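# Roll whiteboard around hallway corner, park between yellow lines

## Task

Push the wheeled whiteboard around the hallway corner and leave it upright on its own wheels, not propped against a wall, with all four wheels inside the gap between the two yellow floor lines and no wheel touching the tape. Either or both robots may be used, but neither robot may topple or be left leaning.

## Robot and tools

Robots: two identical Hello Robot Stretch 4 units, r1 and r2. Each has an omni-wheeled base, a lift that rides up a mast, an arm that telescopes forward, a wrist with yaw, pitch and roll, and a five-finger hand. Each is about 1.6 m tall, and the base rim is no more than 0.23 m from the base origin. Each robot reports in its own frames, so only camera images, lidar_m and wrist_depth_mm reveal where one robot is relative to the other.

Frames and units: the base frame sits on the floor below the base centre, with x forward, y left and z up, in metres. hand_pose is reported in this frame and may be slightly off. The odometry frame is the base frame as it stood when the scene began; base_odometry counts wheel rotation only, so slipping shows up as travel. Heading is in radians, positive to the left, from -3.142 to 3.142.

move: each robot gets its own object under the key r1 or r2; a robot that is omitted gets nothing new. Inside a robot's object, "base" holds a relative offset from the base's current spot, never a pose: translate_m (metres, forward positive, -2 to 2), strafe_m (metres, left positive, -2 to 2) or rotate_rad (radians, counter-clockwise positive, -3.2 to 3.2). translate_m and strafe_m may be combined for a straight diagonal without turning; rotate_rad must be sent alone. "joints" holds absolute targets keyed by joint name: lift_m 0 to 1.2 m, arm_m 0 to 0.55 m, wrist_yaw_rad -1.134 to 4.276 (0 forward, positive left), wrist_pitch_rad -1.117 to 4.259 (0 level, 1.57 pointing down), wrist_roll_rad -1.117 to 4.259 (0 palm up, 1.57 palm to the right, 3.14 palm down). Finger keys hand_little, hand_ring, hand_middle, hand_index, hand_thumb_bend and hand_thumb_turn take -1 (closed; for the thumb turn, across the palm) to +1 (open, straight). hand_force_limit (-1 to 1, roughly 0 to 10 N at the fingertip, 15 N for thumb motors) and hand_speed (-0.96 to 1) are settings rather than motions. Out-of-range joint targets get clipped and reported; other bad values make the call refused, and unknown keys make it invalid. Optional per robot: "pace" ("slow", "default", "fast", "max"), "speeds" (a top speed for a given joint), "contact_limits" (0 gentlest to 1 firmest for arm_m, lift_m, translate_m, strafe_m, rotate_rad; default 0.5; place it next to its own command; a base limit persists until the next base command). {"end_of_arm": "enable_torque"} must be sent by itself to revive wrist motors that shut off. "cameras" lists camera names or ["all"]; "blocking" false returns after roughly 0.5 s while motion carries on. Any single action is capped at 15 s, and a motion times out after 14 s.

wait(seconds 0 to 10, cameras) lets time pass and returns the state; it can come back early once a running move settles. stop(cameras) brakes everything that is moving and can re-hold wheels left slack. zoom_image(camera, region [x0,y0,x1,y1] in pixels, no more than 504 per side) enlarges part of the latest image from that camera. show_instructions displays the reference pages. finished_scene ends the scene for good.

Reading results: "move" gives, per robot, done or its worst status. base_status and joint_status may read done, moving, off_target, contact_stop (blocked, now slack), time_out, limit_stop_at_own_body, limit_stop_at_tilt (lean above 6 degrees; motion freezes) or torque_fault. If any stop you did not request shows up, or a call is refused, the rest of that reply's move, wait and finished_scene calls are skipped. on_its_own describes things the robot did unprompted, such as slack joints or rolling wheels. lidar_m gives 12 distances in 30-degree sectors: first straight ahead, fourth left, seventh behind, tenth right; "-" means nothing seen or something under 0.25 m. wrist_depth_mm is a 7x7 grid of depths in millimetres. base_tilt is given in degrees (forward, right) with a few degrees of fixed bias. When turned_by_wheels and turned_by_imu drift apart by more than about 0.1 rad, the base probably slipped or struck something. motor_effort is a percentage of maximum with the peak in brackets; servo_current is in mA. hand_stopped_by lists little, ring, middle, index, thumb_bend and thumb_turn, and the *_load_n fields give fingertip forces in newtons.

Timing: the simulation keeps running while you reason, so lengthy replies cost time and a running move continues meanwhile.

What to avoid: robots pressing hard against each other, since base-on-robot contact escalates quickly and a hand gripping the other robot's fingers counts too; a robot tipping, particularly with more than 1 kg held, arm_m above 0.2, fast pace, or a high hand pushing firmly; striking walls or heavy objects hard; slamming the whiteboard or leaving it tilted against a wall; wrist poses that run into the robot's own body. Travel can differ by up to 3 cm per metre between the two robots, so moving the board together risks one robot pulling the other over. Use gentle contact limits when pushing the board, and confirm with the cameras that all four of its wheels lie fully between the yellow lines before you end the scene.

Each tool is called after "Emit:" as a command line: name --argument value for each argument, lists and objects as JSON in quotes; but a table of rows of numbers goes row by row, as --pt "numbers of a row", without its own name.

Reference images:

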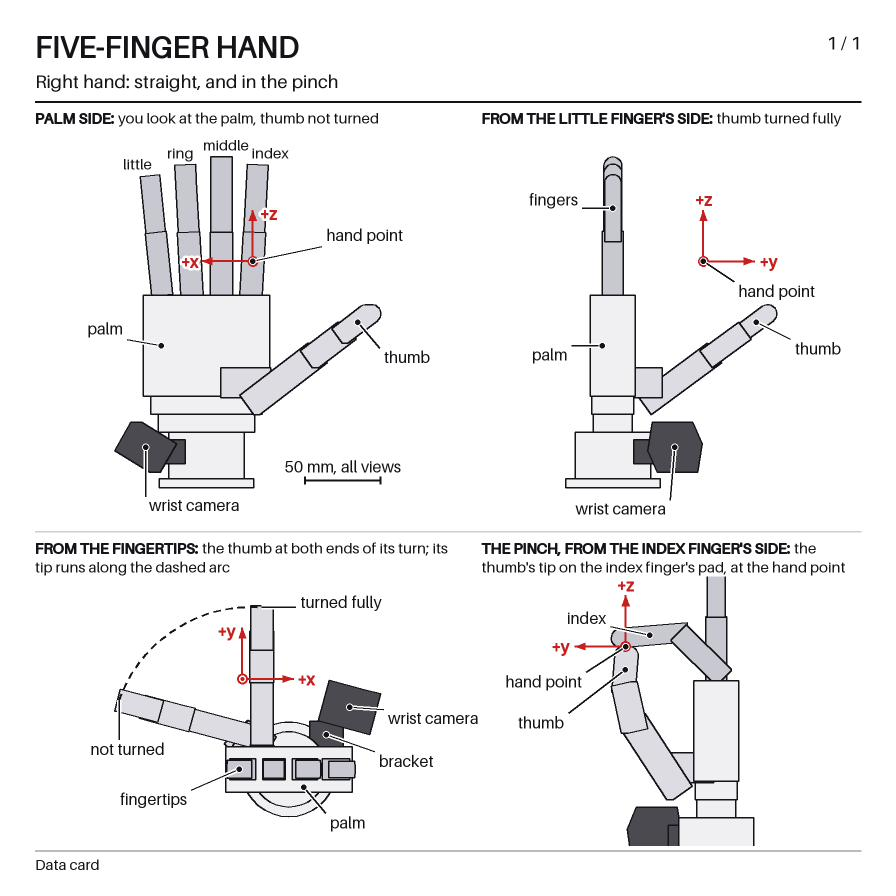

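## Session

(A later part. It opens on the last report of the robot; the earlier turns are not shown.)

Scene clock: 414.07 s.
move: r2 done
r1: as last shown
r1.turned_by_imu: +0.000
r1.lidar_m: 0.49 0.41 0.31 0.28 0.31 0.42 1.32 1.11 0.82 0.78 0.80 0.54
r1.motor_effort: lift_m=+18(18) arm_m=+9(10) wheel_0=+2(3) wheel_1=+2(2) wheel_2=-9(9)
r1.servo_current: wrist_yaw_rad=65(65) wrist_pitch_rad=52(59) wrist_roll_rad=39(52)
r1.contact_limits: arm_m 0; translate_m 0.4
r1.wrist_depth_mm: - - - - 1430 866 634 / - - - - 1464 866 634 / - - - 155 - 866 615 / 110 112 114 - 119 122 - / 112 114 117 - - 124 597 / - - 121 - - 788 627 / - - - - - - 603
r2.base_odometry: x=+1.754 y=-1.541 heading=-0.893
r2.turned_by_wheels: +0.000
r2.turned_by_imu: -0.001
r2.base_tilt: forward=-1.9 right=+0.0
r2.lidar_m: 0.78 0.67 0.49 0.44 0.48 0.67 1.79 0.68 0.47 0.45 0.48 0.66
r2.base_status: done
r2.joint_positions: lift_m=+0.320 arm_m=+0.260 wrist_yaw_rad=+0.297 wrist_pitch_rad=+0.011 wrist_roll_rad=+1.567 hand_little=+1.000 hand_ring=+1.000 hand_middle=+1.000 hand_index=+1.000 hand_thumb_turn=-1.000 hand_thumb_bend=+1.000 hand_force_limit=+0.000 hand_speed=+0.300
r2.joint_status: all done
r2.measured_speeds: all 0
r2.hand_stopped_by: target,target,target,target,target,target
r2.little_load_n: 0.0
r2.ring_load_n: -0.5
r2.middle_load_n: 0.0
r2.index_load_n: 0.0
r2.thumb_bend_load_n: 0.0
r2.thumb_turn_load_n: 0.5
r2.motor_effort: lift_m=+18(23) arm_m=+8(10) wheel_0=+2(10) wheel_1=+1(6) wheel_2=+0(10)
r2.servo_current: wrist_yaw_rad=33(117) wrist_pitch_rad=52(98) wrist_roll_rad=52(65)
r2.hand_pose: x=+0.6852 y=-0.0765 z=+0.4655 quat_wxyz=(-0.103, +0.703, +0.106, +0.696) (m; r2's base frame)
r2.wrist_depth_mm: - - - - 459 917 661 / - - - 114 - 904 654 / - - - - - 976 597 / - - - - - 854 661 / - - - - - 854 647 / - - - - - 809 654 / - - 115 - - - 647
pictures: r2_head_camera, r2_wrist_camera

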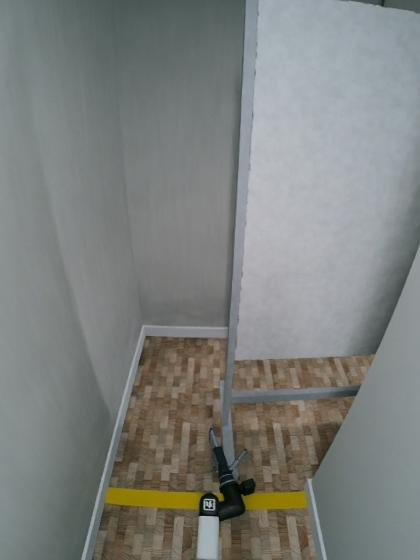

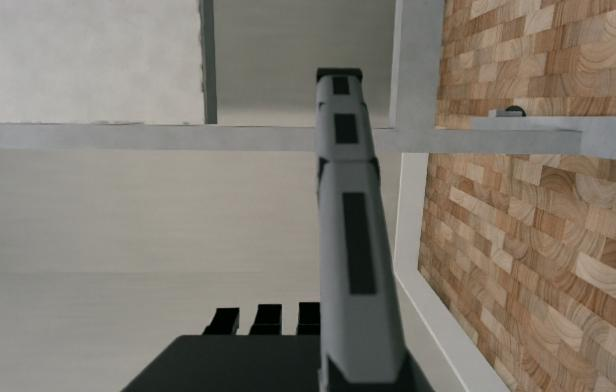

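Emit:
move --r2 '{"base": {"translate_m": 0.12, "strafe_m": 0.01}, "pace": "slow", "contact_limits": {"translate_m": 0.2}}' --cameras '["r2_head_camera", "r2_wrist_camera"]'

Emit:
zoom_image --camera "r2_head_camera" --region '[140, 380, 320, 560]'

Scene clock: 432.10 s.
move: r2 done
r1: as last shown
r1.lidar_m: 0.48 0.42 0.30 0.29 0.30 0.43 1.32 1.10 0.81 0.78 0.83 0.55
r1.servo_current: wrist_yaw_rad=52(65) wrist_pitch_rad=72(72) wrist_roll_rad=33(59)
r1.contact_limits: arm_m 0; translate_m 0.4
r1.wrist_depth_mm: - - - - 1430 854 634 / - - - - 1464 866 634 / - - - 155 - 866 615 / 110 112 114 - 119 122 - / 112 114 117 - - 124 597 / - - 120 - - 788 627 / - - - - - - 603
r2.base_odometry: x=+1.837 y=-1.628 heading=-0.893
r2.turned_by_wheels: +0.000
r2.turned_by_imu: +0.000
r2.base_tilt: forward=-1.9 right=+0.0
r2.lidar_m: 0.76 0.66 0.47 0.42 0.46 0.62 1.74 0.70 0.49 0.45 0.49 0.66
r2.base_status: done
r2.joint_positions: lift_m=+0.320 arm_m=+0.260 wrist_yaw_rad=+0.297 wrist_pitch_rad=+0.011 wrist_roll_rad=+1.567 hand_little=+1.000 hand_ring=+1.000 hand_middle=+1.000 hand_index=+1.000 hand_thumb_turn=-1.000 hand_thumb_bend=+1.000 hand_force_limit=+0.000 hand_speed=+0.300
r2.joint_status: not commanded
r2.measured_speeds: all 0
r2.hand_stopped_by: target,target,target,target,target,target
r2.little_load_n: 0.0
r2.ring_load_n: 0.0
r2.middle_load_n: 0.0
r2.index_load_n: 0.0
r2.thumb_bend_load_n: 0.0
r2.thumb_turn_load_n: 0.5
r2.motor_effort: lift_m=+18(18) arm_m=+8(9) wheel_0=+3(7) wheel_1=+2(5) wheel_2=-2(7)
r2.servo_current: wrist_yaw_rad=33(46) wrist_pitch_rad=59(91) wrist_roll_rad=59(59)
r2.contact_limits: translate_m 0.2
r2.hand_pose: x=+0.6852 y=-0.0765 z=+0.4655 quat_wxyz=(-0.103, +0.703, +0.106, +0.696) (m; r2's base frame)
r2.wrist_depth_mm: 317 319 - - - 768 661 / 325 330 - 114 340 759 627 / - - - - - 854 - / - - - - - 866 647 / - - - - - 854 654 / - - - - - 798 654 / - - 115 - - - 647
pictures: r2_head_camera, r2_wrist_camera

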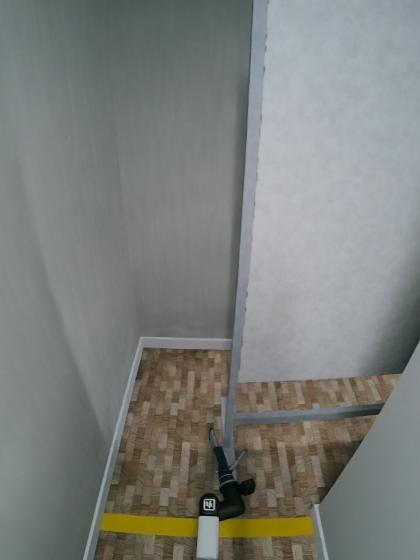

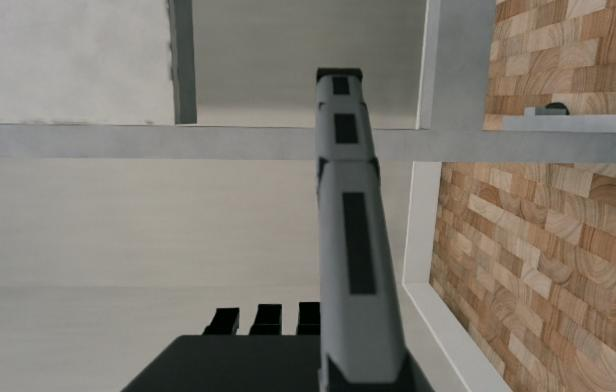

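Scaled by 2.800 from the camera's 420x560 image, which has a finer 1200x1600 frame.

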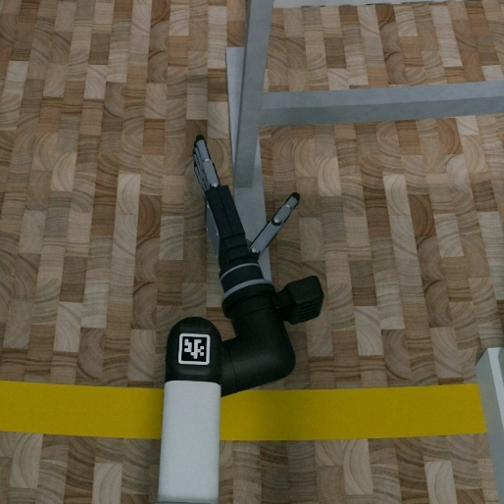

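Emit:
move --r2 '{"base": {"translate_m": 0.11, "strafe_m": 0.015}, "pace": "slow", "contact_limits": {"translate_m": 0.2}}' --cameras '["r2_head_camera", "r2_wrist_camera"]'

Emit:
zoom_image --camera "r2_head_camera" --region '[140, 380, 320, 560]'

Scene clock: 440.77 s.
move: r2 done
r1: as last shown
r1.lidar_m: 0.47 0.43 0.31 0.28 0.31 0.45 1.35 1.09 0.81 0.77 0.81 0.56
r1.motor_effort: lift_m=+18(18) arm_m=+9(9) wheel_0=+3(3) wheel_1=+2(2) wheel_2=-9(9)
r1.servo_current: wrist_yaw_rad=65(65) wrist_pitch_rad=39(72) wrist_roll_rad=7(52)
r1.contact_limits: arm_m 0; translate_m 0.4
r1.wrist_depth_mm: - - - - 1464 854 634 / - - - - 1499 866 634 / - - - 155 - 878 615 / 110 112 114 - 119 122 - / 112 114 116 - - 124 597 / - - 120 - - 788 627 / - - - - - - 597
r2.base_odometry: x=+1.917 y=-1.704 heading=-0.893
r2.turned_by_wheels: +0.000
r2.turned_by_imu: -0.001
r2.base_tilt: forward=-1.8 right=+0.1
r2.lidar_m: 0.67 0.68 0.43 0.43 0.45 0.63 1.70 0.74 0.50 0.47 0.47 0.77
r2.base_status: done
r2.joint_positions: lift_m=+0.320 arm_m=+0.260 wrist_yaw_rad=+0.297 wrist_pitch_rad=+0.011 wrist_roll_rad=+1.567 hand_little=+1.000 hand_ring=+1.000 hand_middle=+1.000 hand_index=+1.000 hand_thumb_turn=-1.000 hand_thumb_bend=+1.000 hand_force_limit=+0.000 hand_speed=+0.300
r2.joint_status: not commanded
r2.measured_speeds: all 0
r2.hand_stopped_by: target,target,target,target,target,target
r2.little_load_n: 0.0
r2.ring_load_n: 0.0
r2.middle_load_n: 0.0
r2.index_load_n: 0.0
r2.thumb_bend_load_n: 0.0
r2.thumb_turn_load_n: 0.5
r2.motor_effort: lift_m=+18(18) arm_m=+8(9) wheel_0=+1(8) wheel_1=+1(6) wheel_2=-2(7)
r2.servo_current: wrist_yaw_rad=33(46) wrist_pitch_rad=59(85) wrist_roll_rad=46(72)
r2.contact_limits: translate_m 0.2
r2.hand_pose: x=+0.6852 y=-0.0765 z=+0.4655 quat_wxyz=(-0.103, +0.703, +0.106, +0.696) (m; r2's base frame)
r2.wrist_depth_mm: 216 227 - - - 234 226 / 224 228 - 114 1025 235 233 / - - - - - - - / - - - - - 854 654 / - - - - - 854 654 / - - - - - 798 654 / - - 115 - - - 647
pictures: r2_head_camera, r2_wrist_camera

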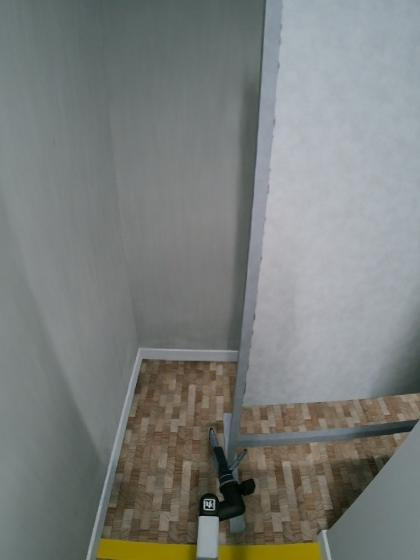

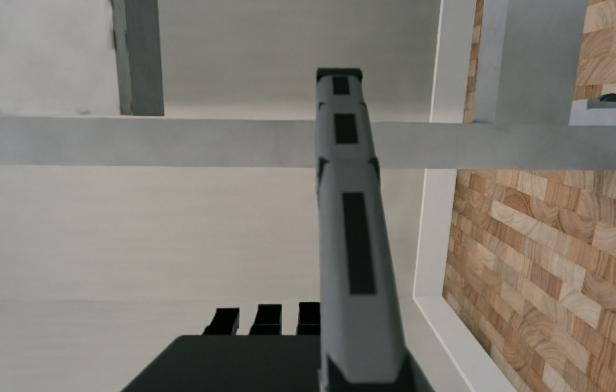

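Scaled by 2.800 from the camera's 420x560 image, which has a finer 1200x1600 frame.

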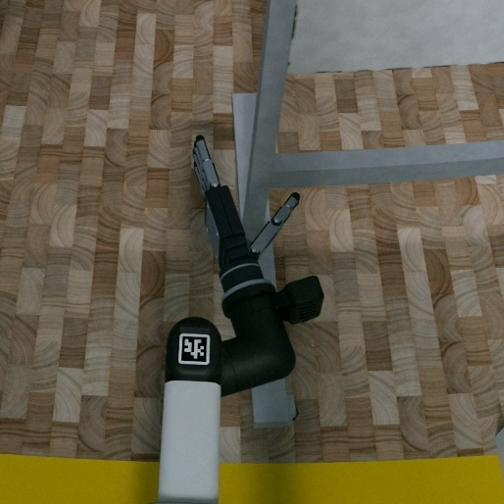

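Emit:
move --r2 '{"joints": {"arm_m": 0.37}, "pace": "slow", "contact_limits": {"arm_m": 0.0}}' --cameras '["r2_head_camera", "r2_wrist_camera"]'

Emit:
zoom_image --camera "r2_head_camera" --region '[140, 380, 320, 560]'

Scene clock: 448.30 s.
move: r2 done
r1: as last shown
r1.base_tilt: forward=+1.0 right=+0.1
r1.lidar_m: 0.49 0.42 0.31 0.29 0.30 0.45 1.35 1.07 0.80 0.78 0.81 0.55
r1.motor_effort: lift_m=+18(18) arm_m=+9(9) wheel_0=+2(3) wheel_1=+2(2) wheel_2=-9(9)
r1.servo_current: wrist_yaw_rad=59(65) wrist_pitch_rad=65(65) wrist_roll_rad=20(59)
r1.contact_limits: arm_m 0; translate_m 0.4
r1.wrist_depth_mm: - - - - 1464 854 627 / - - - - 1464 866 640 / - - - 155 - 866 609 / 110 112 114 - 119 122 - / 112 114 117 - - 124 597 / - - 121 - - 788 627 / - - - - - - 597
r2.base_odometry: x=+1.917 y=-1.704 heading=-0.893
r2.turned_by_wheels: +0.000
r2.turned_by_imu: +0.000
r2.base_tilt: forward=-1.9 right=+0.0
r2.lidar_m: 0.62 0.67 0.47 0.43 0.44 0.61 1.68 0.70 0.50 0.44 0.51 0.78
r2.base_status: not commanded
r2.joint_positions: lift_m=+0.320 arm_m=+0.370 wrist_yaw_rad=+0.297 wrist_pitch_rad=+0.011 wrist_roll_rad=+1.567 hand_little=+1.000 hand_ring=+1.000 hand_middle=+1.000 hand_index=+1.000 hand_thumb_turn=-1.000 hand_thumb_bend=+1.000 hand_force_limit=+0.000 hand_speed=+0.300
r2.joint_status: all done
r2.measured_speeds: all 0
r2.hand_stopped_by: target,target,target,target,target,target
r2.little_load_n: 0.0
r2.ring_load_n: 0.0
r2.middle_load_n: 0.0
r2.index_load_n: 0.0
r2.thumb_bend_load_n: 0.0
r2.thumb_turn_load_n: 0.5
r2.motor_effort: lift_m=+18(18) arm_m=+8(10) wheel_0=+1(1) wheel_1=+2(2) wheel_2=-2(2)
r2.servo_current: wrist_yaw_rad=33(46) wrist_pitch_rad=65(91) wrist_roll_rad=33(65)
r2.contact_limits: arm_m 0; translate_m 0.2
r2.hand_pose: x=+0.7952 y=-0.0765 z=+0.4655 quat_wxyz=(-0.103, +0.703, +0.106, +0.696) (m; r2's base frame)
r2.wrist_depth_mm: 157 - - - - 854 654 / 158 - - 115 - 854 654 / 121 126 123 124 126 798 647 / 123 124 126 127 129 131 - / - - - - - 842 654 / - - - - - 798 647 / - - 115 - - - 647
pictures: r2_head_camera, r2_wrist_camera

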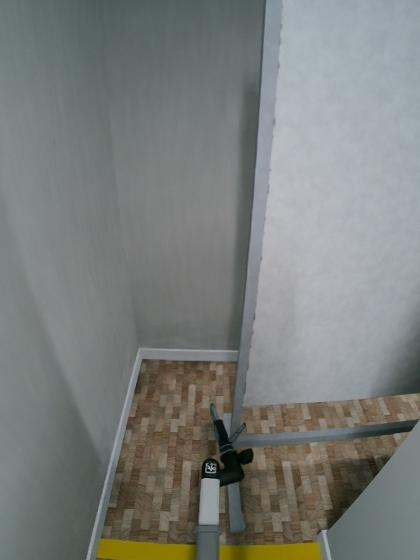

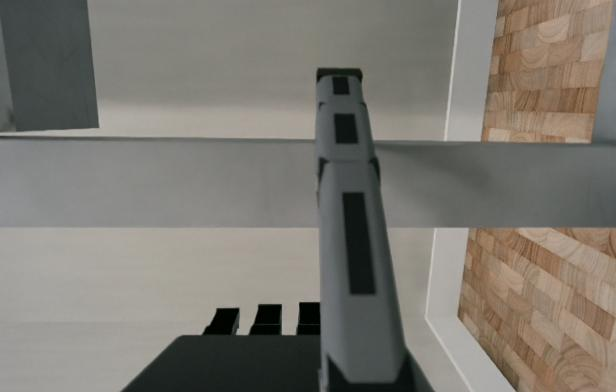

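Scaled by 2.800 from the camera's 420x560 image, which has a finer 1200x1600 frame.

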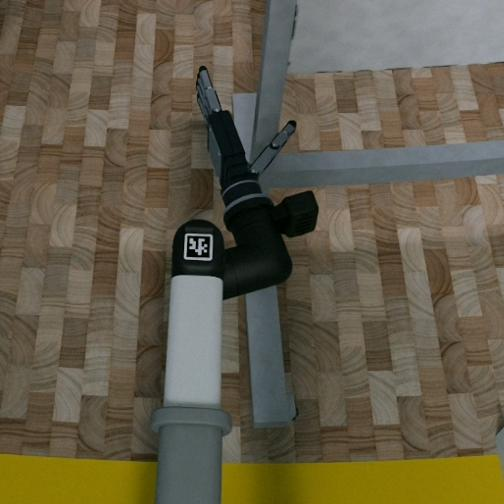

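Emit:
move --r2 '{"joints": {"hand_index": -0.3, "hand_middle": -0.3, "hand_ring": -0.3, "hand_little": -0.3, "hand_speed": -0.7, "hand_force_limit": -0.6}}' --cameras '[]'

Emit:
move --r2 '{"joints": {"hand_thumb_bend": 0.3, "hand_force_limit": -0.8, "hand_speed": -0.8}}' --cameras '["r2_head_camera", "r2_wrist_camera", "r1_head_camera", "r1_wrist_camera"]'

Emit:
zoom_image --camera "r2_head_camera" --region '[140, 380, 320, 560]'

Scene clock: 454.90 s.
move: r2 off_target
r1: as last shown
r1.base_tilt: forward=+1.1 right=+0.1
r1.lidar_m: 0.49 0.42 0.31 0.29 0.31 0.43 1.34 1.09 0.81 0.77 0.81 0.53
r1.thumb_bend_load_n: 2.5
r1.servo_current: wrist_yaw_rad=65(65) wrist_pitch_rad=39(65) wrist_roll_rad=59(59)
r1.contact_limits: arm_m 0; translate_m 0.4
r1.wrist_depth_mm: - - - - 1430 854 634 / - - - - 1499 866 634 / - - - 155 - 866 609 / 110 112 114 - 119 122 - / 112 114 117 - - 124 597 / - - 120 - - 759 627 / - - - - - - 609
r2.base_odometry: x=+1.917 y=-1.704 heading=-0.893
r2.turned_by_wheels: +0.000
r2.turned_by_imu: +0.000
r2.base_tilt: forward=-1.9 right=+0.1
r2.lidar_m: 0.75 0.64 0.45 0.42 0.46 0.62 1.64 0.70 0.51 0.47 0.50 0.79
r2.base_status: not commanded
r2.joint_positions: lift_m=+0.320 arm_m=+0.370 wrist_yaw_rad=+0.298 wrist_pitch_rad=+0.011 wrist_roll_rad=+1.568 hand_little=-0.297 hand_ring=-0.242 hand_middle=-0.215 hand_index=-0.186 hand_thumb_turn=-1.000 hand_thumb_bend=+1.000 hand_force_limit=-0.600 hand_speed=-0.700
r2.joint_status: hand_ring off_target (ended at -0.242, target -0.300); hand_middle off_target (ended at -0.215, target -0.300); hand_index off_target (ended at -0.186, target -0.300); the others done
r2.measured_speeds: all 0
r2.hand_stopped_by: force,force,force,force,target,target
r2.little_load_n: 1.0
r2.ring_load_n: 0.5
r2.middle_load_n: 0.0
r2.index_load_n: 0.0
r2.thumb_bend_load_n: 0.0
r2.thumb_turn_load_n: 0.0
r2.motor_effort: lift_m=+18(18) arm_m=+7(9) wheel_0=+1(1) wheel_1=+1(2) wheel_2=+0(2)
r2.servo_current: wrist_yaw_rad=33(46) wrist_pitch_rad=72(91) wrist_roll_rad=39(65)
r2.contact_limits: arm_m 0; translate_m 0.2
r2.hand_pose: x=+0.7954 y=-0.0763 z=+0.4655 quat_wxyz=(-0.103, +0.703, +0.107, +0.696) (m; r2's base frame)
r2.wrist_depth_mm: 157 - - - - 854 654 / 158 - - 115 - 854 654 / 118 120 121 121 124 759 654 / 120 121 123 123 126 128 - / - - - - - 854 654 / - - 147 150 - 809 654 / - - 115 - - - 647
pictures: none
No camera images: "cameras" was empty.

Scene clock: 457.60 s.
move: r2 off_target
r1: as last shown
r1.base_tilt: forward=+1.0 right=+0.1
r1.lidar_m: 0.47 0.43 0.31 0.29 0.31 0.45 1.33 1.09 0.82 0.77 0.80 0.54
r1.thumb_turn_load_n: -1.0
r1.servo_current: wrist_yaw_rad=78(78) wrist_pitch_rad=59(65) wrist_roll_rad=20(59)
r1.contact_limits: arm_m 0; translate_m 0.4
r1.wrist_depth_mm: - - - - 1464 854 634 / - - - - 1464 866 634 / - - - 155 - 866 615 / 110 112 114 - 119 122 - / 112 114 117 - - 124 591 / - - 121 - - 768 621 / - - - - - - 603
r2.base_odometry: x=+1.917 y=-1.704 heading=-0.893
r2.turned_by_wheels: +0.000
r2.turned_by_imu: +0.000
r2.base_tilt: forward=-1.8 right=+0.1
r2.lidar_m: 0.62 0.68 0.47 0.42 0.44 0.65 1.69 0.71 0.51 0.47 0.51 0.79
r2.base_status: not commanded
r2.joint_positions: lift_m=+0.320 arm_m=+0.370 wrist_yaw_rad=+0.298 wrist_pitch_rad=+0.011 wrist_roll_rad=+1.568 hand_little=-0.297 hand_ring=-0.242 hand_middle=-0.215 hand_index=-0.186 hand_thumb_turn=-1.000 hand_thumb_bend=+0.887 hand_force_limit=-0.800 hand_speed=-0.800
r2.joint_status: hand_thumb_bend off_target (ended at +0.887, target +0.300); the others done
r2.measured_speeds: all 0
r2.hand_stopped_by: force,force,force,force,force,target
r2.little_load_n: 1.5
r2.ring_load_n: 0.5
r2.middle_load_n: 0.0
r2.index_load_n: 0.0
r2.thumb_bend_load_n: 1.5
r2.thumb_turn_load_n: 0.5
r2.motor_effort: lift_m=+18(18) arm_m=+7(7) wheel_0=+1(1) wheel_1=+1(1) wheel_2=+0(0)
r2.servo_current: wrist_yaw_rad=39(46) wrist_pitch_rad=65(91) wrist_roll_rad=39(72)
r2.contact_limits: arm_m 0; translate_m 0.2
r2.hand_pose: x=+0.7954 y=-0.0763 z=+0.4655 quat_wxyz=(-0.103, +0.703, +0.107, +0.696) (m; r2's base frame)
r2.wrist_depth_mm: 157 - - - - 854 654 / 158 - - - - 866 654 / 118 119 121 110 124 809 654 / 120 121 123 124 126 128 - / - - - - - 854 647 / - - 146 150 - 798 647 / - - 115 - - - 640
pictures: r1_head_camera, r1_wrist_camera, r2_head_camera, r2_wrist_camera

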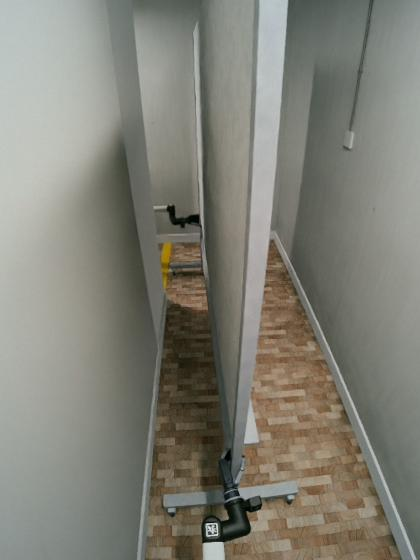

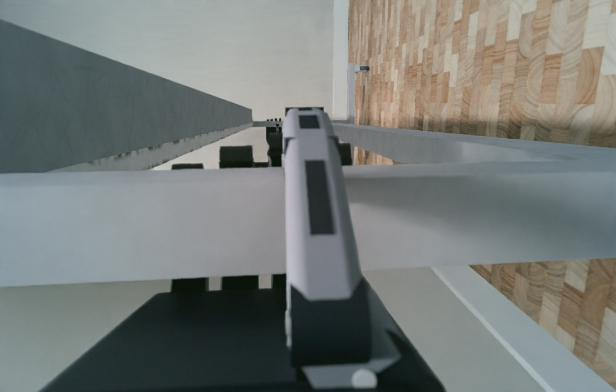

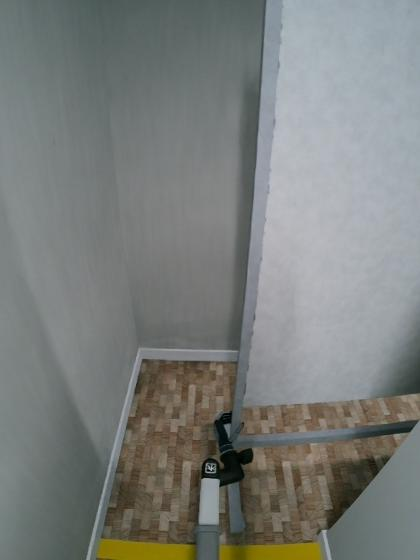

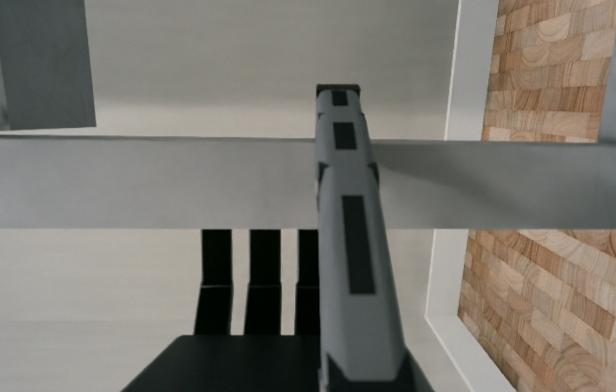

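Scaled by 2.800 from the camera's 420x560 image, which has a finer 1200x1600 frame.

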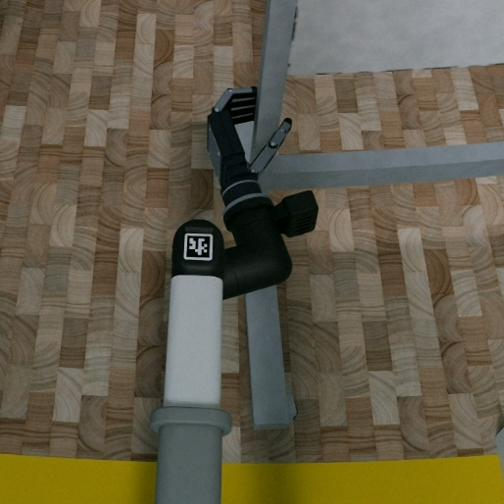

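Emit:
move --r2 '{"joints": {"hand_index": -0.05, "hand_middle": -0.05, "hand_ring": -0.05, "hand_little": -0.05}}'

Emit:
move --r1 '{"base": {"translate_m": 0.117, "strafe_m": -0.118}, "joints": {"wrist_yaw_rad": 0.28}, "speeds": {"wrist_yaw_rad": 0.1}, "pace": "slow", "contact_limits": {"translate_m": 0.3}}' --r2 '{"base": {"translate_m": -0.085, "strafe_m": 0.062}, "joints": {"wrist_yaw_rad": 0.375}, "speeds": {"wrist_yaw_rad": 0.1}, "pace": "slow", "contact_limits": {"translate_m": 0.3}}' --cameras '["r1_head_camera", "r1_wrist_camera", "r2_head_camera", "r2_wrist_camera"]'

Scene clock: 524.00 s.
move: r2 done
r1: as last shown
r1.base_tilt: forward=+1.1 right=+0.1
r1.lidar_m: 0.49 0.43 0.30 0.29 0.31 0.45 1.33 1.08 0.82 0.77 0.81 0.53
r1.motor_effort: lift_m=+18(18) arm_m=+9(9) wheel_0=+3(3) wheel_1=+2(2) wheel_2=-9(9)
r1.servo_current: wrist_yaw_rad=65(65) wrist_pitch_rad=33(72) wrist_roll_rad=46(46)
r1.contact_limits: arm_m 0; translate_m 0.4
r1.wrist_depth_mm: - - - - 1464 866 634 / - - - - 1464 866 634 / - - - 155 - 866 615 / 110 112 114 - 119 121 - / 112 114 117 - - 124 597 / - - 121 - - 759 627 / - - - - - - 603
r2.base_odometry: x=+1.917 y=-1.704 heading=-0.893
r2.turned_by_wheels: +0.000
r2.turned_by_imu: +0.000
r2.base_tilt: forward=-1.8 right=+0.0
r2.lidar_m: 0.74 0.66 0.46 0.42 0.45 0.62 1.66 0.71 0.50 0.45 0.49 0.81
r2.base_status: not commanded
r2.joint_positions: lift_m=+0.320 arm_m=+0.370 wrist_yaw_rad=+0.298 wrist_pitch_rad=+0.011 wrist_roll_rad=+1.568 hand_little=-0.050 hand_ring=-0.050 hand_middle=-0.050 hand_index=-0.050 hand_thumb_turn=-1.000 hand_thumb_bend=+0.887 hand_force_limit=-0.800 hand_speed=-0.800
r2.joint_status: all done
r2.measured_speeds: all 0
r2.hand_stopped_by: target,target,target,target,force,target
r2.little_load_n: 0.0
r2.ring_load_n: 0.0
r2.middle_load_n: 0.0
r2.index_load_n: 0.0
r2.thumb_bend_load_n: -0.5
r2.thumb_turn_load_n: 0.5
r2.motor_effort: lift_m=+18(18) arm_m=+7(7) wheel_0=+1(1) wheel_1=+1(1) wheel_2=+0(0)
r2.servo_current: wrist_yaw_rad=33(46) wrist_pitch_rad=72(85) wrist_roll_rad=46(52)
r2.contact_limits: arm_m 0; translate_m 0.2
r2.hand_pose: x=+0.7954 y=-0.0763 z=+0.4655 quat_wxyz=(-0.103, +0.703, +0.107, +0.696) (m; r2's base frame)
r2.wrist_depth_mm: 158 - - - - 854 654 / 158 - - - - 854 654 / 126 129 121 121 124 820 621 / 120 122 124 124 126 128 - / - - 126 163 - 798 621 / - - 152 153 - 809 647 / - - 115 - - - 647
pictures: none

Scene clock: 526.90 s.
move: r1 done; r2 done
r1.base_odometry: x=-1.123 y=-2.271 heading=-2.001
r1.turned_by_wheels: +0.000
r1.turned_by_imu: +0.002
r1.base_tilt: forward=+1.1 right=+0.1
r1.lidar_m: 0.47 0.58 0.42 0.40 0.44 0.62 2.40 0.93 0.68 0.64 0.68 0.97
r1.base_status: done
r1.joint_positions: lift_m=+0.320 arm_m=+0.120 wrist_yaw_rad=+0.280 wrist_pitch_rad=+0.003 wrist_roll_rad=+1.569 hand_little=-0.300 hand_ring=-0.300 hand_middle=-0.300 hand_index=-0.300 hand_thumb_turn=-1.000 hand_thumb_bend=+0.383 hand_force_limit=-0.700 hand_speed=-0.800
r1.joint_status: all done
r1.measured_speeds: all 0
r1.hand_stopped_by: target,target,target,target,force,target
r1.little_load_n: 0.0
r1.ring_load_n: 0.0
r1.middle_load_n: 0.0
r1.index_load_n: 0.0
r1.thumb_bend_load_n: 3.5
r1.thumb_turn_load_n: 3.0
r1.motor_effort: lift_m=+18(18) arm_m=+9(9) wheel_0=+9(17) wheel_1=+0(4) wheel_2=-4(16)
r1.servo_current: wrist_yaw_rad=39(111) wrist_pitch_rad=46(65) wrist_roll_rad=52(59)
r1.contact_limits: arm_m 0; translate_m 0.3
r1.hand_pose: x=+0.5440 y=-0.0807 z=+0.4673 quat_wxyz=(-0.098, +0.701, +0.100, +0.699) (m; r1's base frame)
r1.wrist_depth_mm: - - - - 1464 854 634 / - - - - 1464 866 627 / - - - 155 - 866 615 / 117 117 129 - 126 113 - / 101 101 104 - 109 111 112 / 103 105 107 108 - 114 621 / - - - - - - 627
r2.base_odometry: x=+1.912 y=-1.599 heading=-0.893
r2.turned_by_wheels: +0.000
r2.turned_by_imu: +0.000
r2.base_tilt: forward=-1.9 right=+0.1
r2.lidar_m: 0.79 0.57 0.42 0.37 0.38 0.52 1.42 0.81 0.57 0.53 0.56 0.77
r2.base_status: done
r2.joint_positions: lift_m=+0.320 arm_m=+0.370 wrist_yaw_rad=+0.372 wrist_pitch_rad=+0.011 wrist_roll_rad=+1.568 hand_little=-0.050 hand_ring=-0.050 hand_middle=-0.050 hand_index=-0.050 hand_thumb_turn=-1.000 hand_thumb_bend=+0.887 hand_force_limit=-0.800 hand_speed=-0.800
r2.joint_status: all done
r2.measured_speeds: all 0
r2.hand_stopped_by: target,target,target,target,force,target
r2.little_load_n: 0.0
r2.ring_load_n: 0.0
r2.middle_load_n: 0.0
r2.index_load_n: 0.0
r2.thumb_bend_load_n: 0.0
r2.thumb_turn_load_n: 0.5
r2.motor_effort: lift_m=+18(18) arm_m=+7(7) wheel_0=-2(9) wheel_1=+1(4) wheel_2=+2(6)
r2.servo_current: wrist_yaw_rad=33(72) wrist_pitch_rad=78(91) wrist_roll_rad=33(65)
r2.contact_limits: arm_m 0; translate_m 0.3
r2.hand_pose: x=+0.8004 y=-0.0573 z=+0.4655 quat_wxyz=(-0.129, +0.698, +0.133, +0.691) (m; r2's base frame)
r2.wrist_depth_mm: 168 212 - - - 854 187 / 173 228 - - - 854 187 / 179 213 - 105 - 854 187 / 179 181 182 183 - 190 191 / - - 166 - - 809 627 / - - 152 153 - 809 647 / - - 115 - - - 621
pictures: r1_head_camera, r1_wrist_camera, r2_head_camera, r2_wrist_camera

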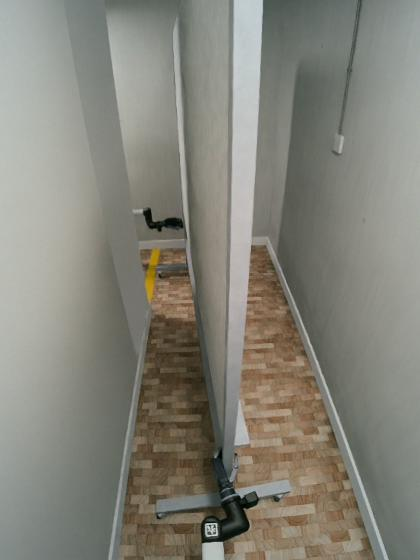

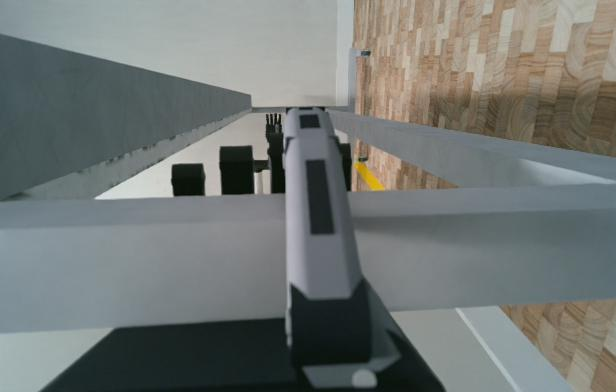

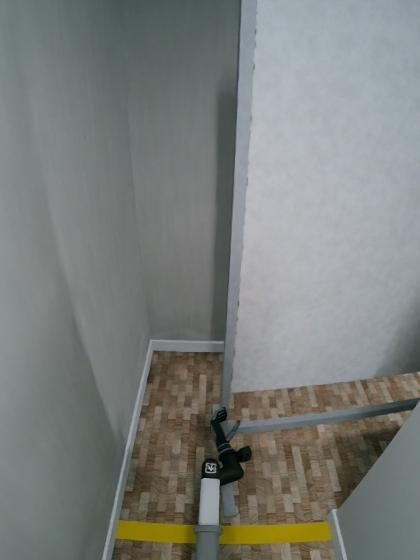

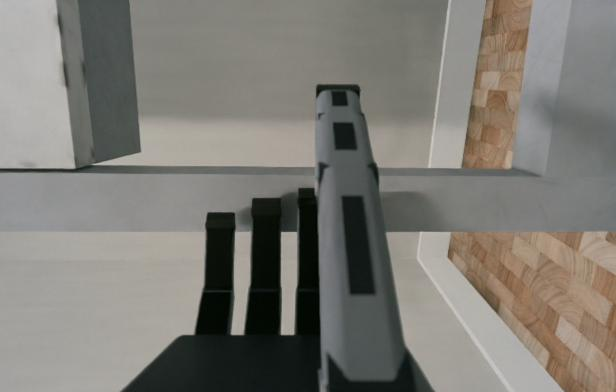

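Emit:
move --r2 '{"joints": {"arm_m": 0.32}, "pace": "slow"}'

Emit:
move --r2 '{"joints": {"hand_index": 1, "hand_middle": 1, "hand_ring": 1, "hand_little": 1, "hand_thumb_bend": 1, "hand_speed": 0.3, "hand_force_limit": -0.3}}' --cameras '["r2_head_camera", "r2_wrist_camera"]'

Scene clock: 541.47 s.
move: r2 done
r1: as last shown
r1.turned_by_imu: +0.000
r1.lidar_m: 0.48 0.57 0.42 0.40 0.43 0.61 2.40 0.96 0.69 0.67 0.71 0.97
r1.thumb_turn_load_n: 2.5
r1.motor_effort: lift_m=+18(18) arm_m=+8(9) wheel_0=+9(9) wheel_1=+0(1) wheel_2=-4(5)
r1.servo_current: wrist_yaw_rad=46(52) wrist_pitch_rad=59(59) wrist_roll_rad=46(52)
r1.contact_limits: arm_m 0; translate_m 0.3
r1.wrist_depth_mm: - - - - 1464 854 627 / - - - - 1464 866 627 / - - - 154 - 866 609 / 117 116 129 - 126 113 - / 100 101 103 - 109 111 112 / 103 105 107 108 - 114 621 / - - - - - - 634
r2.base_odometry: x=+1.912 y=-1.599 heading=-0.893
r2.turned_by_wheels: +0.000
r2.turned_by_imu: +0.000
r2.base_tilt: forward=-1.9 right=+0.0
r2.lidar_m: 0.75 0.57 0.39 0.35 0.39 0.53 1.37 0.82 0.56 0.54 0.55 0.77
r2.base_status: not commanded
r2.joint_positions: lift_m=+0.320 arm_m=+0.320 wrist_yaw_rad=+0.372 wrist_pitch_rad=+0.011 wrist_roll_rad=+1.568 hand_little=-0.050 hand_ring=-0.050 hand_middle=-0.050 hand_index=-0.050 hand_thumb_turn=-1.000 hand_thumb_bend=+0.887 hand_force_limit=-0.800 hand_speed=-0.800
r2.joint_status: all done
r2.measured_speeds: all 0
r2.hand_stopped_by: target,target,target,target,force,target
r2.little_load_n: 0.0
r2.ring_load_n: 0.0
r2.middle_load_n: 0.0
r2.index_load_n: 0.0
r2.thumb_bend_load_n: 0.0
r2.thumb_turn_load_n: 0.5
r2.motor_effort: lift_m=+18(18) arm_m=-9(10) wheel_0=-2(2) wheel_1=+1(1) wheel_2=+2(2)
r2.servo_current: wrist_yaw_rad=39(46) wrist_pitch_rad=65(91) wrist_roll_rad=52(65)
r2.contact_limits: translate_m 0.3
r2.hand_pose: x=+0.7509 y=-0.0573 z=+0.4655 quat_wxyz=(-0.129, +0.698, +0.133, +0.691) (m; r2's base frame)
r2.wrist_depth_mm: 211 215 - - - 234 220 / 218 227 - - 1025 233 227 / 223 226 - 105 - 235 234 / - - - - - 854 654 / - - - - - 854 647 / - - 152 153 - 809 647 / - - 115 - - - 615
pictures: none

Scene clock: 542.23 s.
move: r2 done
r1: as last shown
r1.base_tilt: forward=+1.0 right=+0.1
r1.lidar_m: 0.47 0.58 0.42 0.40 0.41 0.61 2.40 0.93 0.69 0.65 0.67 0.97
r1.motor_effort: lift_m=+18(18) arm_m=+9(9) wheel_0=+9(10) wheel_1=+1(1) wheel_2=-4(5)
r1.servo_current: wrist_yaw_rad=33(52) wrist_pitch_rad=39(59) wrist_roll_rad=39(46)
r1.contact_limits: arm_m 0; translate_m 0.3
r1.wrist_depth_mm: - - - - 1430 854 627 / - - - - 1499 866 634 / - - - 155 - 854 615 / 117 117 129 - 126 113 - / 101 101 103 - 109 111 112 / 103 105 107 108 - 114 627 / - - - - - - 627
r2.base_odometry: x=+1.912 y=-1.599 heading=-0.893
r2.turned_by_wheels: +0.000
r2.turned_by_imu: +0.000
r2.base_tilt: forward=-1.9 right=+0.0
r2.lidar_m: 0.79 0.59 0.36 0.36 0.38 0.54 1.40 0.81 0.54 0.53 0.54 0.79
r2.base_status: not commanded
r2.joint_positions: lift_m=+0.320 arm_m=+0.320 wrist_yaw_rad=+0.372 wrist_pitch_rad=+0.011 wrist_roll_rad=+1.568 hand_little=+1.000 hand_ring=+1.000 hand_middle=+1.000 hand_index=+1.000 hand_thumb_turn=-1.000 hand_thumb_bend=+1.000 hand_force_limit=-0.300 hand_speed=+0.300
r2.joint_status: all done
r2.measured_speeds: all 0
r2.hand_stopped_by: target,target,target,target,target,target
r2.little_load_n: 0.0
r2.ring_load_n: -0.5
r2.middle_load_n: 0.0
r2.index_load_n: 0.0
r2.thumb_bend_load_n: 0.0
r2.thumb_turn_load_n: 0.0
r2.motor_effort: lift_m=+18(18) arm_m=-8(9) wheel_0=-2(2) wheel_1=+1(1) wheel_2=+1(2)
r2.servo_current: wrist_yaw_rad=39(46) wrist_pitch_rad=72(85) wrist_roll_rad=52(65)
r2.contact_limits: translate_m 0.3
r2.hand_pose: x=+0.7508 y=-0.0573 z=+0.4655 quat_wxyz=(-0.129, +0.698, +0.133, +0.691) (m; r2's base frame)
r2.wrist_depth_mm: 211 214 - - - 233 219 / 219 227 - 114 1008 234 227 / 224 226 - - - 235 235 / - - - - - 854 654 / - - - - - 842 654 / - - - - - 798 647 / - - 115 - - - 621
pictures: r2_head_camera, r2_wrist_camera

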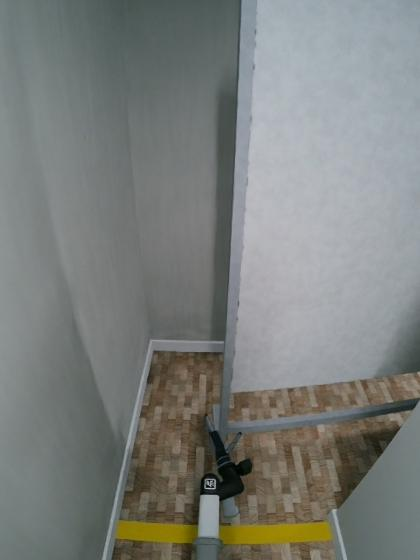

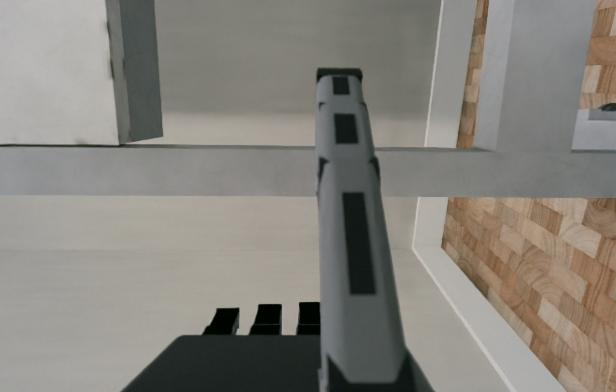

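Emit:
move --r2 '{"base": {"translate_m": 0.105, "strafe_m": 0.034}, "pace": "slow", "contact_limits": {"translate_m": 0.2}}' --cameras '["r2_wrist_camera"]'

Scene clock: 553.80 s.
move: r2 done
r1: as last shown
r1.base_tilt: forward=+1.1 right=+0.1
r1.lidar_m: 0.49 0.57 0.43 0.41 0.43 0.61 2.39 0.94 0.68 0.65 0.67 0.98
r1.servo_current: wrist_yaw_rad=39(52) wrist_pitch_rad=52(59) wrist_roll_rad=33(46)
r1.contact_limits: arm_m 0; translate_m 0.3
r1.wrist_depth_mm: - - - - 1430 854 627 / - - - - 1464 866 634 / - - - 155 - 866 615 / 117 117 129 - 126 113 - / 101 101 103 - 109 111 112 / 103 105 107 108 - 114 627 / - - - - - - 627
r2.base_odometry: x=+2.004 y=-1.660 heading=-0.892
r2.turned_by_wheels: +0.000
r2.turned_by_imu: +0.000
r2.base_tilt: forward=-1.9 right=+0.1
r2.lidar_m: 0.61 0.50 0.36 0.33 0.36 0.48 1.33 0.87 0.62 0.57 0.59 0.75
r2.base_status: done
r2.joint_positions: lift_m=+0.320 arm_m=+0.320 wrist_yaw_rad=+0.372 wrist_pitch_rad=+0.011 wrist_roll_rad=+1.568 hand_little=+1.000 hand_ring=+1.000 hand_middle=+1.000 hand_index=+1.000 hand_thumb_turn=-1.000 hand_thumb_bend=+1.000 hand_force_limit=-0.300 hand_speed=+0.300
r2.joint_status: not commanded
r2.measured_speeds: all 0
r2.hand_stopped_by: target,target,target,target,target,target
r2.little_load_n: -0.5
r2.ring_load_n: 0.0
r2.middle_load_n: 0.0
r2.index_load_n: 0.0
r2.thumb_bend_load_n: 0.0
r2.thumb_turn_load_n: 0.0
r2.motor_effort: lift_m=+18(18) arm_m=-8(9) wheel_0=+2(7) wheel_1=+3(6) wheel_2=-2(7)
r2.servo_current: wrist_yaw_rad=46(46) wrist_pitch_rad=59(85) wrist_roll_rad=39(65)
r2.contact_limits: translate_m 0.2
r2.hand_pose: x=+0.7508 y=-0.0573 z=+0.4655 quat_wxyz=(-0.129, +0.698, +0.133, +0.691) (m; r2's base frame)
r2.wrist_depth_mm: 157 - - - - 854 647 / 166 - - 114 - 866 654 / 118 119 121 121 123 124 574 / 121 122 124 124 127 128 580 / - - - - - 854 647 / - - - - - 809 654 / - - 115 - - - 591
pictures: r2_wrist_camera

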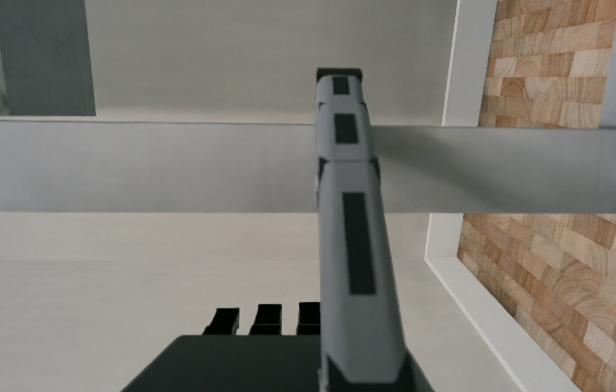

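Emit:
move --r2 '{"joints": {"hand_index": -0.6, "hand_middle": -0.6, "hand_ring": -0.6, "hand_little": -0.6, "hand_speed": -0.7, "hand_force_limit": -0.4}}' --cameras '[]'

Emit:
move --r2 '{"joints": {"hand_thumb_bend": 0.0, "hand_force_limit": -0.6, "hand_speed": -0.7}}' --cameras '["r2_head_camera", "r2_wrist_camera"]'

Scene clock: 560.50 s.
move: r2 off_target
r1: as last shown
r1.base_tilt: forward=+1.0 right=+0.1
r1.lidar_m: 0.48 0.59 0.42 0.40 0.42 0.62 2.42 0.94 0.70 0.66 0.71 0.96
r1.motor_effort: lift_m=+18(18) arm_m=+9(9) wheel_0=+9(10) wheel_1=+0(1) wheel_2=-4(5)
r1.servo_current: wrist_yaw_rad=39(59) wrist_pitch_rad=46(59) wrist_roll_rad=26(52)
r1.contact_limits: arm_m 0; translate_m 0.3
r1.wrist_depth_mm: - - - - 1464 854 627 / - - - - 1464 866 627 / - - - 155 - 866 615 / 117 117 129 - 126 113 - / 101 101 103 - 109 111 112 / 103 105 107 108 - 114 621 / - - - - - - 627
r2.base_odometry: x=+2.004 y=-1.660 heading=-0.893
r2.turned_by_wheels: +0.000
r2.turned_by_imu: +0.000
r2.base_tilt: forward=-1.8 right=+0.0
r2.lidar_m: 0.61 0.52 0.36 0.33 0.36 0.50 1.33 0.85 0.60 0.55 0.60 0.76
r2.base_status: not commanded
r2.joint_positions: lift_m=+0.320 arm_m=+0.320 wrist_yaw_rad=+0.372 wrist_pitch_rad=+0.011 wrist_roll_rad=+1.568 hand_little=-0.600 hand_ring=-0.295 hand_middle=-0.241 hand_index=-0.243 hand_thumb_turn=-1.000 hand_thumb_bend=+1.000 hand_force_limit=-0.400 hand_speed=-0.700
r2.joint_status: hand_ring off_target (ended at -0.295, target -0.600); hand_middle off_target (ended at -0.241, target -0.600); hand_index off_target (ended at -0.243, target -0.600); the others done
r2.measured_speeds: all 0
r2.hand_stopped_by: target,force,force,force,target,target
r2.little_load_n: 0.0
r2.ring_load_n: 13.0
r2.middle_load_n: 3.0
r2.index_load_n: 1.0
r2.thumb_bend_load_n: 2.0
r2.thumb_turn_load_n: 2.0
r2.motor_effort: lift_m=+17(18) arm_m=-8(9) wheel_0=+2(3) wheel_1=+2(3) wheel_2=-2(2)
r2.servo_current: wrist_yaw_rad=39(46) wrist_pitch_rad=46(91) wrist_roll_rad=59(65)
r2.contact_limits: translate_m 0.2
r2.hand_pose: x=+0.7508 y=-0.0573 z=+0.4655 quat_wxyz=(-0.129, +0.698, +0.133, +0.691) (m; r2's base frame)
r2.wrist_depth_mm: 157 - - - - 854 654 / 158 - - 114 - 854 647 / 116 118 119 120 122 124 569 / 120 121 123 124 126 128 574 / - - - - - 842 661 / - - 145 150 - 798 647 / - - 115 - - - 621
pictures: none
No camera images: "cameras" was empty.

Scene clock: 563.10 s.
move: r2 off_target
r1: as last shown
r1.base_tilt: forward=+1.1 right=+0.1
r1.lidar_m: 0.47 0.57 0.43 0.39 0.43 0.61 2.39 0.93 0.68 0.65 0.70 0.96
r1.servo_current: wrist_yaw_rad=46(52) wrist_pitch_rad=26(59) wrist_roll_rad=13(46)
r1.contact_limits: arm_m 0; translate_m 0.3
r1.wrist_depth_mm: - - - - 1464 854 627 / - - - - 1499 854 640 / - - - 155 - 866 609 / 117 116 129 - 126 113 - / 100 101 104 - 109 111 112 / 103 105 107 108 - 114 627 / - - - - - - 634
r2.base_odometry: x=+2.004 y=-1.660 heading=-0.893
r2.turned_by_wheels: +0.000
r2.turned_by_imu: +0.000
r2.base_tilt: forward=-1.9 right=+0.0
r2.lidar_m: 0.69 0.52 0.35 0.33 0.34 0.50 1.33 0.85 0.61 0.56 0.60 0.75
r2.base_status: not commanded
r2.joint_positions: lift_m=+0.320 arm_m=+0.320 wrist_yaw_rad=+0.372 wrist_pitch_rad=+0.011 wrist_roll_rad=+1.568 hand_little=-0.600 hand_ring=-0.295 hand_middle=-0.241 hand_index=-0.243 hand_thumb_turn=-1.000 hand_thumb_bend=+0.992 hand_force_limit=-0.600 hand_speed=-0.700
r2.joint_status: hand_thumb_bend off_target (ended at +0.992, target +0.000); the others done
r2.measured_speeds: all 0
r2.hand_stopped_by: target,force,force,force,force,target
r2.little_load_n: 0.0
r2.ring_load_n: 13.5
r2.middle_load_n: 3.5
r2.index_load_n: 0.5
r2.thumb_bend_load_n: 6.5
r2.thumb_turn_load_n: 2.0
r2.motor_effort: lift_m=+18(18) arm_m=-8(9) wheel_0=+2(2) wheel_1=+2(2) wheel_2=-2(2)
r2.servo_current: wrist_yaw_rad=39(46) wrist_pitch_rad=59(78) wrist_roll_rad=26(65)
r2.contact_limits: translate_m 0.2
r2.hand_pose: x=+0.7508 y=-0.0573 z=+0.4655 quat_wxyz=(-0.129, +0.698, +0.133, +0.691) (m; r2's base frame)
r2.wrist_depth_mm: 157 - - - - 854 647 / 158 - - 114 - 854 654 / 117 118 120 120 122 123 574 / 120 121 123 124 126 128 574 / - - - - - 854 654 / - - 145 150 - 798 654 / - - 115 - - - 627
pictures: r2_head_camera, r2_wrist_camera

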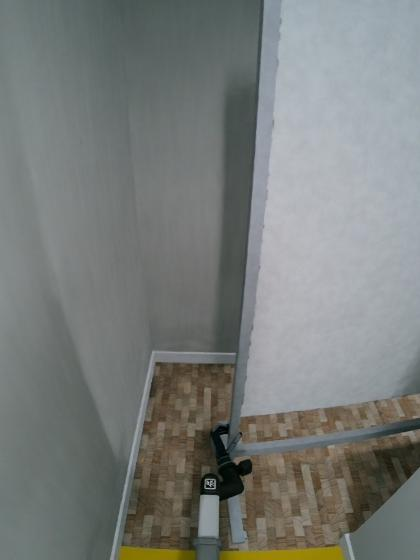

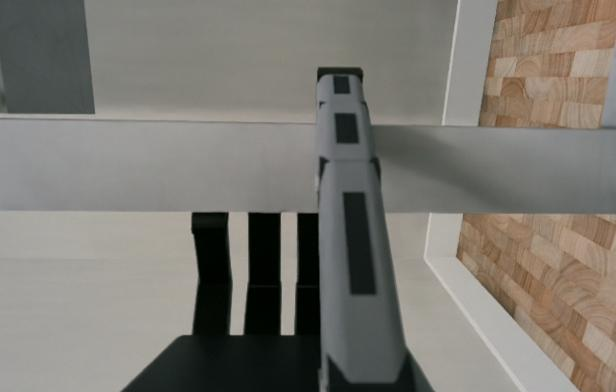

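Emit:
move --r2 '{"joints": {"hand_index": -0.2, "hand_middle": -0.2, "hand_ring": -0.22, "hand_little": -0.2, "hand_speed": -0.5, "hand_force_limit": -0.4}}' --cameras '[]'

Emit:
move --r2 '{"joints": {"hand_thumb_bend": 0.2, "hand_force_limit": -0.7, "hand_speed": -0.8}}' --cameras '["r2_head_camera", "r2_wrist_camera"]'

Emit:
zoom_image --camera "r2_head_camera" --region '[170, 380, 290, 540]'

Scene clock: 570.30 s.
move: r2 done
r1: as last shown
r1.lidar_m: 0.47 0.58 0.43 0.41 0.43 0.61 2.40 0.92 0.68 0.66 0.70 0.97
r1.motor_effort: lift_m=+18(18) arm_m=+9(9) wheel_0=+9(10) wheel_1=+1(1) wheel_2=-5(5)
r1.servo_current: wrist_yaw_rad=59(59) wrist_pitch_rad=33(52) wrist_roll_rad=26(46)
r1.contact_limits: arm_m 0; translate_m 0.3
r1.wrist_depth_mm: - - - - 1464 854 634 / - - - - 1464 866 634 / - - - 155 - 866 615 / 117 116 129 - 126 113 - / 100 101 103 - 109 111 112 / 103 105 107 108 - 114 627 / - - - - - - 627
r2.base_odometry: x=+2.004 y=-1.660 heading=-0.893
r2.turned_by_wheels: +0.000
r2.turned_by_imu: +0.000
r2.base_tilt: forward=-1.9 right=+0.1
r2.lidar_m: 0.62 0.53 0.35 0.34 0.36 0.51 1.30 0.88 0.58 0.55 0.59 0.75
r2.base_status: not commanded
r2.joint_positions: lift_m=+0.320 arm_m=+0.320 wrist_yaw_rad=+0.372 wrist_pitch_rad=+0.011 wrist_roll_rad=+1.568 hand_little=-0.200 hand_ring=-0.220 hand_middle=-0.200 hand_index=-0.200 hand_thumb_turn=-1.000 hand_thumb_bend=+0.991 hand_force_limit=-0.400 hand_speed=-0.500
r2.joint_status: all done
r2.measured_speeds: all 0
r2.hand_stopped_by: target,target,target,target,force,target
r2.little_load_n: 0.0
r2.ring_load_n: 0.0
r2.middle_load_n: 0.0
r2.index_load_n: 0.0
r2.thumb_bend_load_n: 0.0
r2.thumb_turn_load_n: 0.5
r2.motor_effort: lift_m=+18(18) arm_m=-8(9) wheel_0=+2(2) wheel_1=+2(2) wheel_2=-2(2)
r2.servo_current: wrist_yaw_rad=46(46) wrist_pitch_rad=85(85) wrist_roll_rad=46(59)
r2.contact_limits: translate_m 0.2
r2.hand_pose: x=+0.7508 y=-0.0573 z=+0.4655 quat_wxyz=(-0.129, +0.698, +0.133, +0.691) (m; r2's base frame)
r2.wrist_depth_mm: 157 - - - - 854 647 / 157 - - 115 - 854 654 / 118 118 120 121 123 125 597 / 120 121 124 124 126 128 574 / - - - - - 842 654 / - - 148 150 - 809 647 / - - 115 - - - 615
pictures: none
No camera images: "cameras" was empty.

Scene clock: 570.87 s.
move: r2 off_target
r1: as last shown
r1.base_tilt: forward=+1.0 right=+0.1
r1.lidar_m: 0.46 0.58 0.41 0.39 0.44 0.61 2.40 0.94 0.68 0.66 0.71 0.98
r1.thumb_bend_load_n: 4.0
r1.motor_effort: lift_m=+18(18) arm_m=+9(9) wheel_0=+9(10) wheel_1=+0(1) wheel_2=-4(5)
r1.servo_current: wrist_yaw_rad=46(46) wrist_pitch_rad=52(59) wrist_roll_rad=33(46)
r1.contact_limits: arm_m 0; translate_m 0.3
r1.wrist_depth_mm: - - - - 1464 854 627 / - - - - 1464 866 634 / - - - 155 - 878 609 / 117 117 129 - 126 113 - / 101 101 104 - 109 111 112 / 103 105 107 108 - 114 627 / - - - - - - 627
r2.base_odometry: x=+2.004 y=-1.660 heading=-0.893
r2.turned_by_wheels: +0.000
r2.turned_by_imu: +0.000
r2.base_tilt: forward=-1.9 right=+0.1
r2.lidar_m: 0.58 0.53 0.36 0.34 0.36 0.49 1.33 0.84 0.58 0.54 0.60 0.75
r2.base_status: not commanded
r2.joint_positions: lift_m=+0.320 arm_m=+0.320 wrist_yaw_rad=+0.372 wrist_pitch_rad=+0.011 wrist_roll_rad=+1.568 hand_little=-0.200 hand_ring=-0.220 hand_middle=-0.200 hand_index=-0.200 hand_thumb_turn=-1.000 hand_thumb_bend=+0.936 hand_force_limit=-0.700 hand_speed=-0.800
r2.joint_status: hand_thumb_bend off_target (ended at +0.936, target +0.200); the others done
r2.measured_speeds: all 0
r2.hand_stopped_by: target,target,target,target,force,target
r2.little_load_n: -0.5
r2.ring_load_n: 0.0
r2.middle_load_n: 0.0
r2.index_load_n: 0.0
r2.thumb_bend_load_n: 2.5
r2.thumb_turn_load_n: 0.5
r2.motor_effort: lift_m=+17(18) arm_m=-8(8) wheel_0=+2(2) wheel_1=+2(2) wheel_2=-2(2)
r2.servo_current: wrist_yaw_rad=33(46) wrist_pitch_rad=65(78) wrist_roll_rad=59(59)
r2.contact_limits: translate_m 0.2
r2.hand_pose: x=+0.7508 y=-0.0573 z=+0.4655 quat_wxyz=(-0.129, +0.698, +0.133, +0.691) (m; r2's base frame)
r2.wrist_depth_mm: 157 - - - - 854 647 / 166 - - 115 - 866 654 / 119 121 121 122 124 126 627 / 121 122 124 125 127 129 - / - - - - - 854 647 / - - 148 150 - 820 654 / - - 115 - - - 621
pictures: r2_head_camera, r2_wrist_camera

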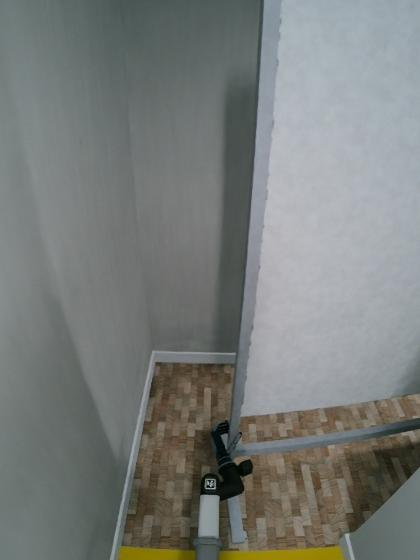

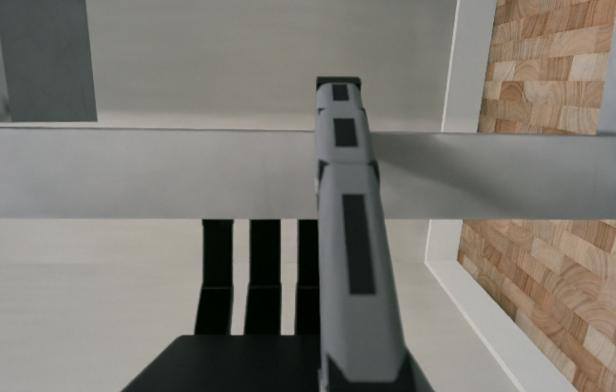

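Scaled by 3.150 from the camera's 420x560 image, which has a finer 1200x1600 frame.

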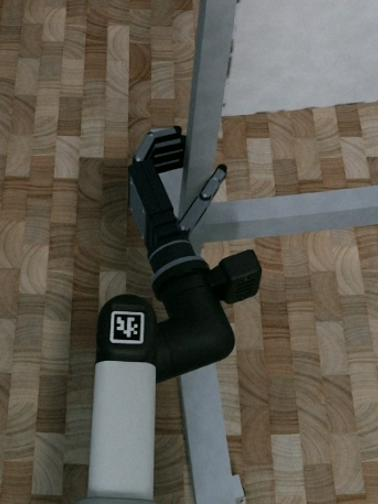

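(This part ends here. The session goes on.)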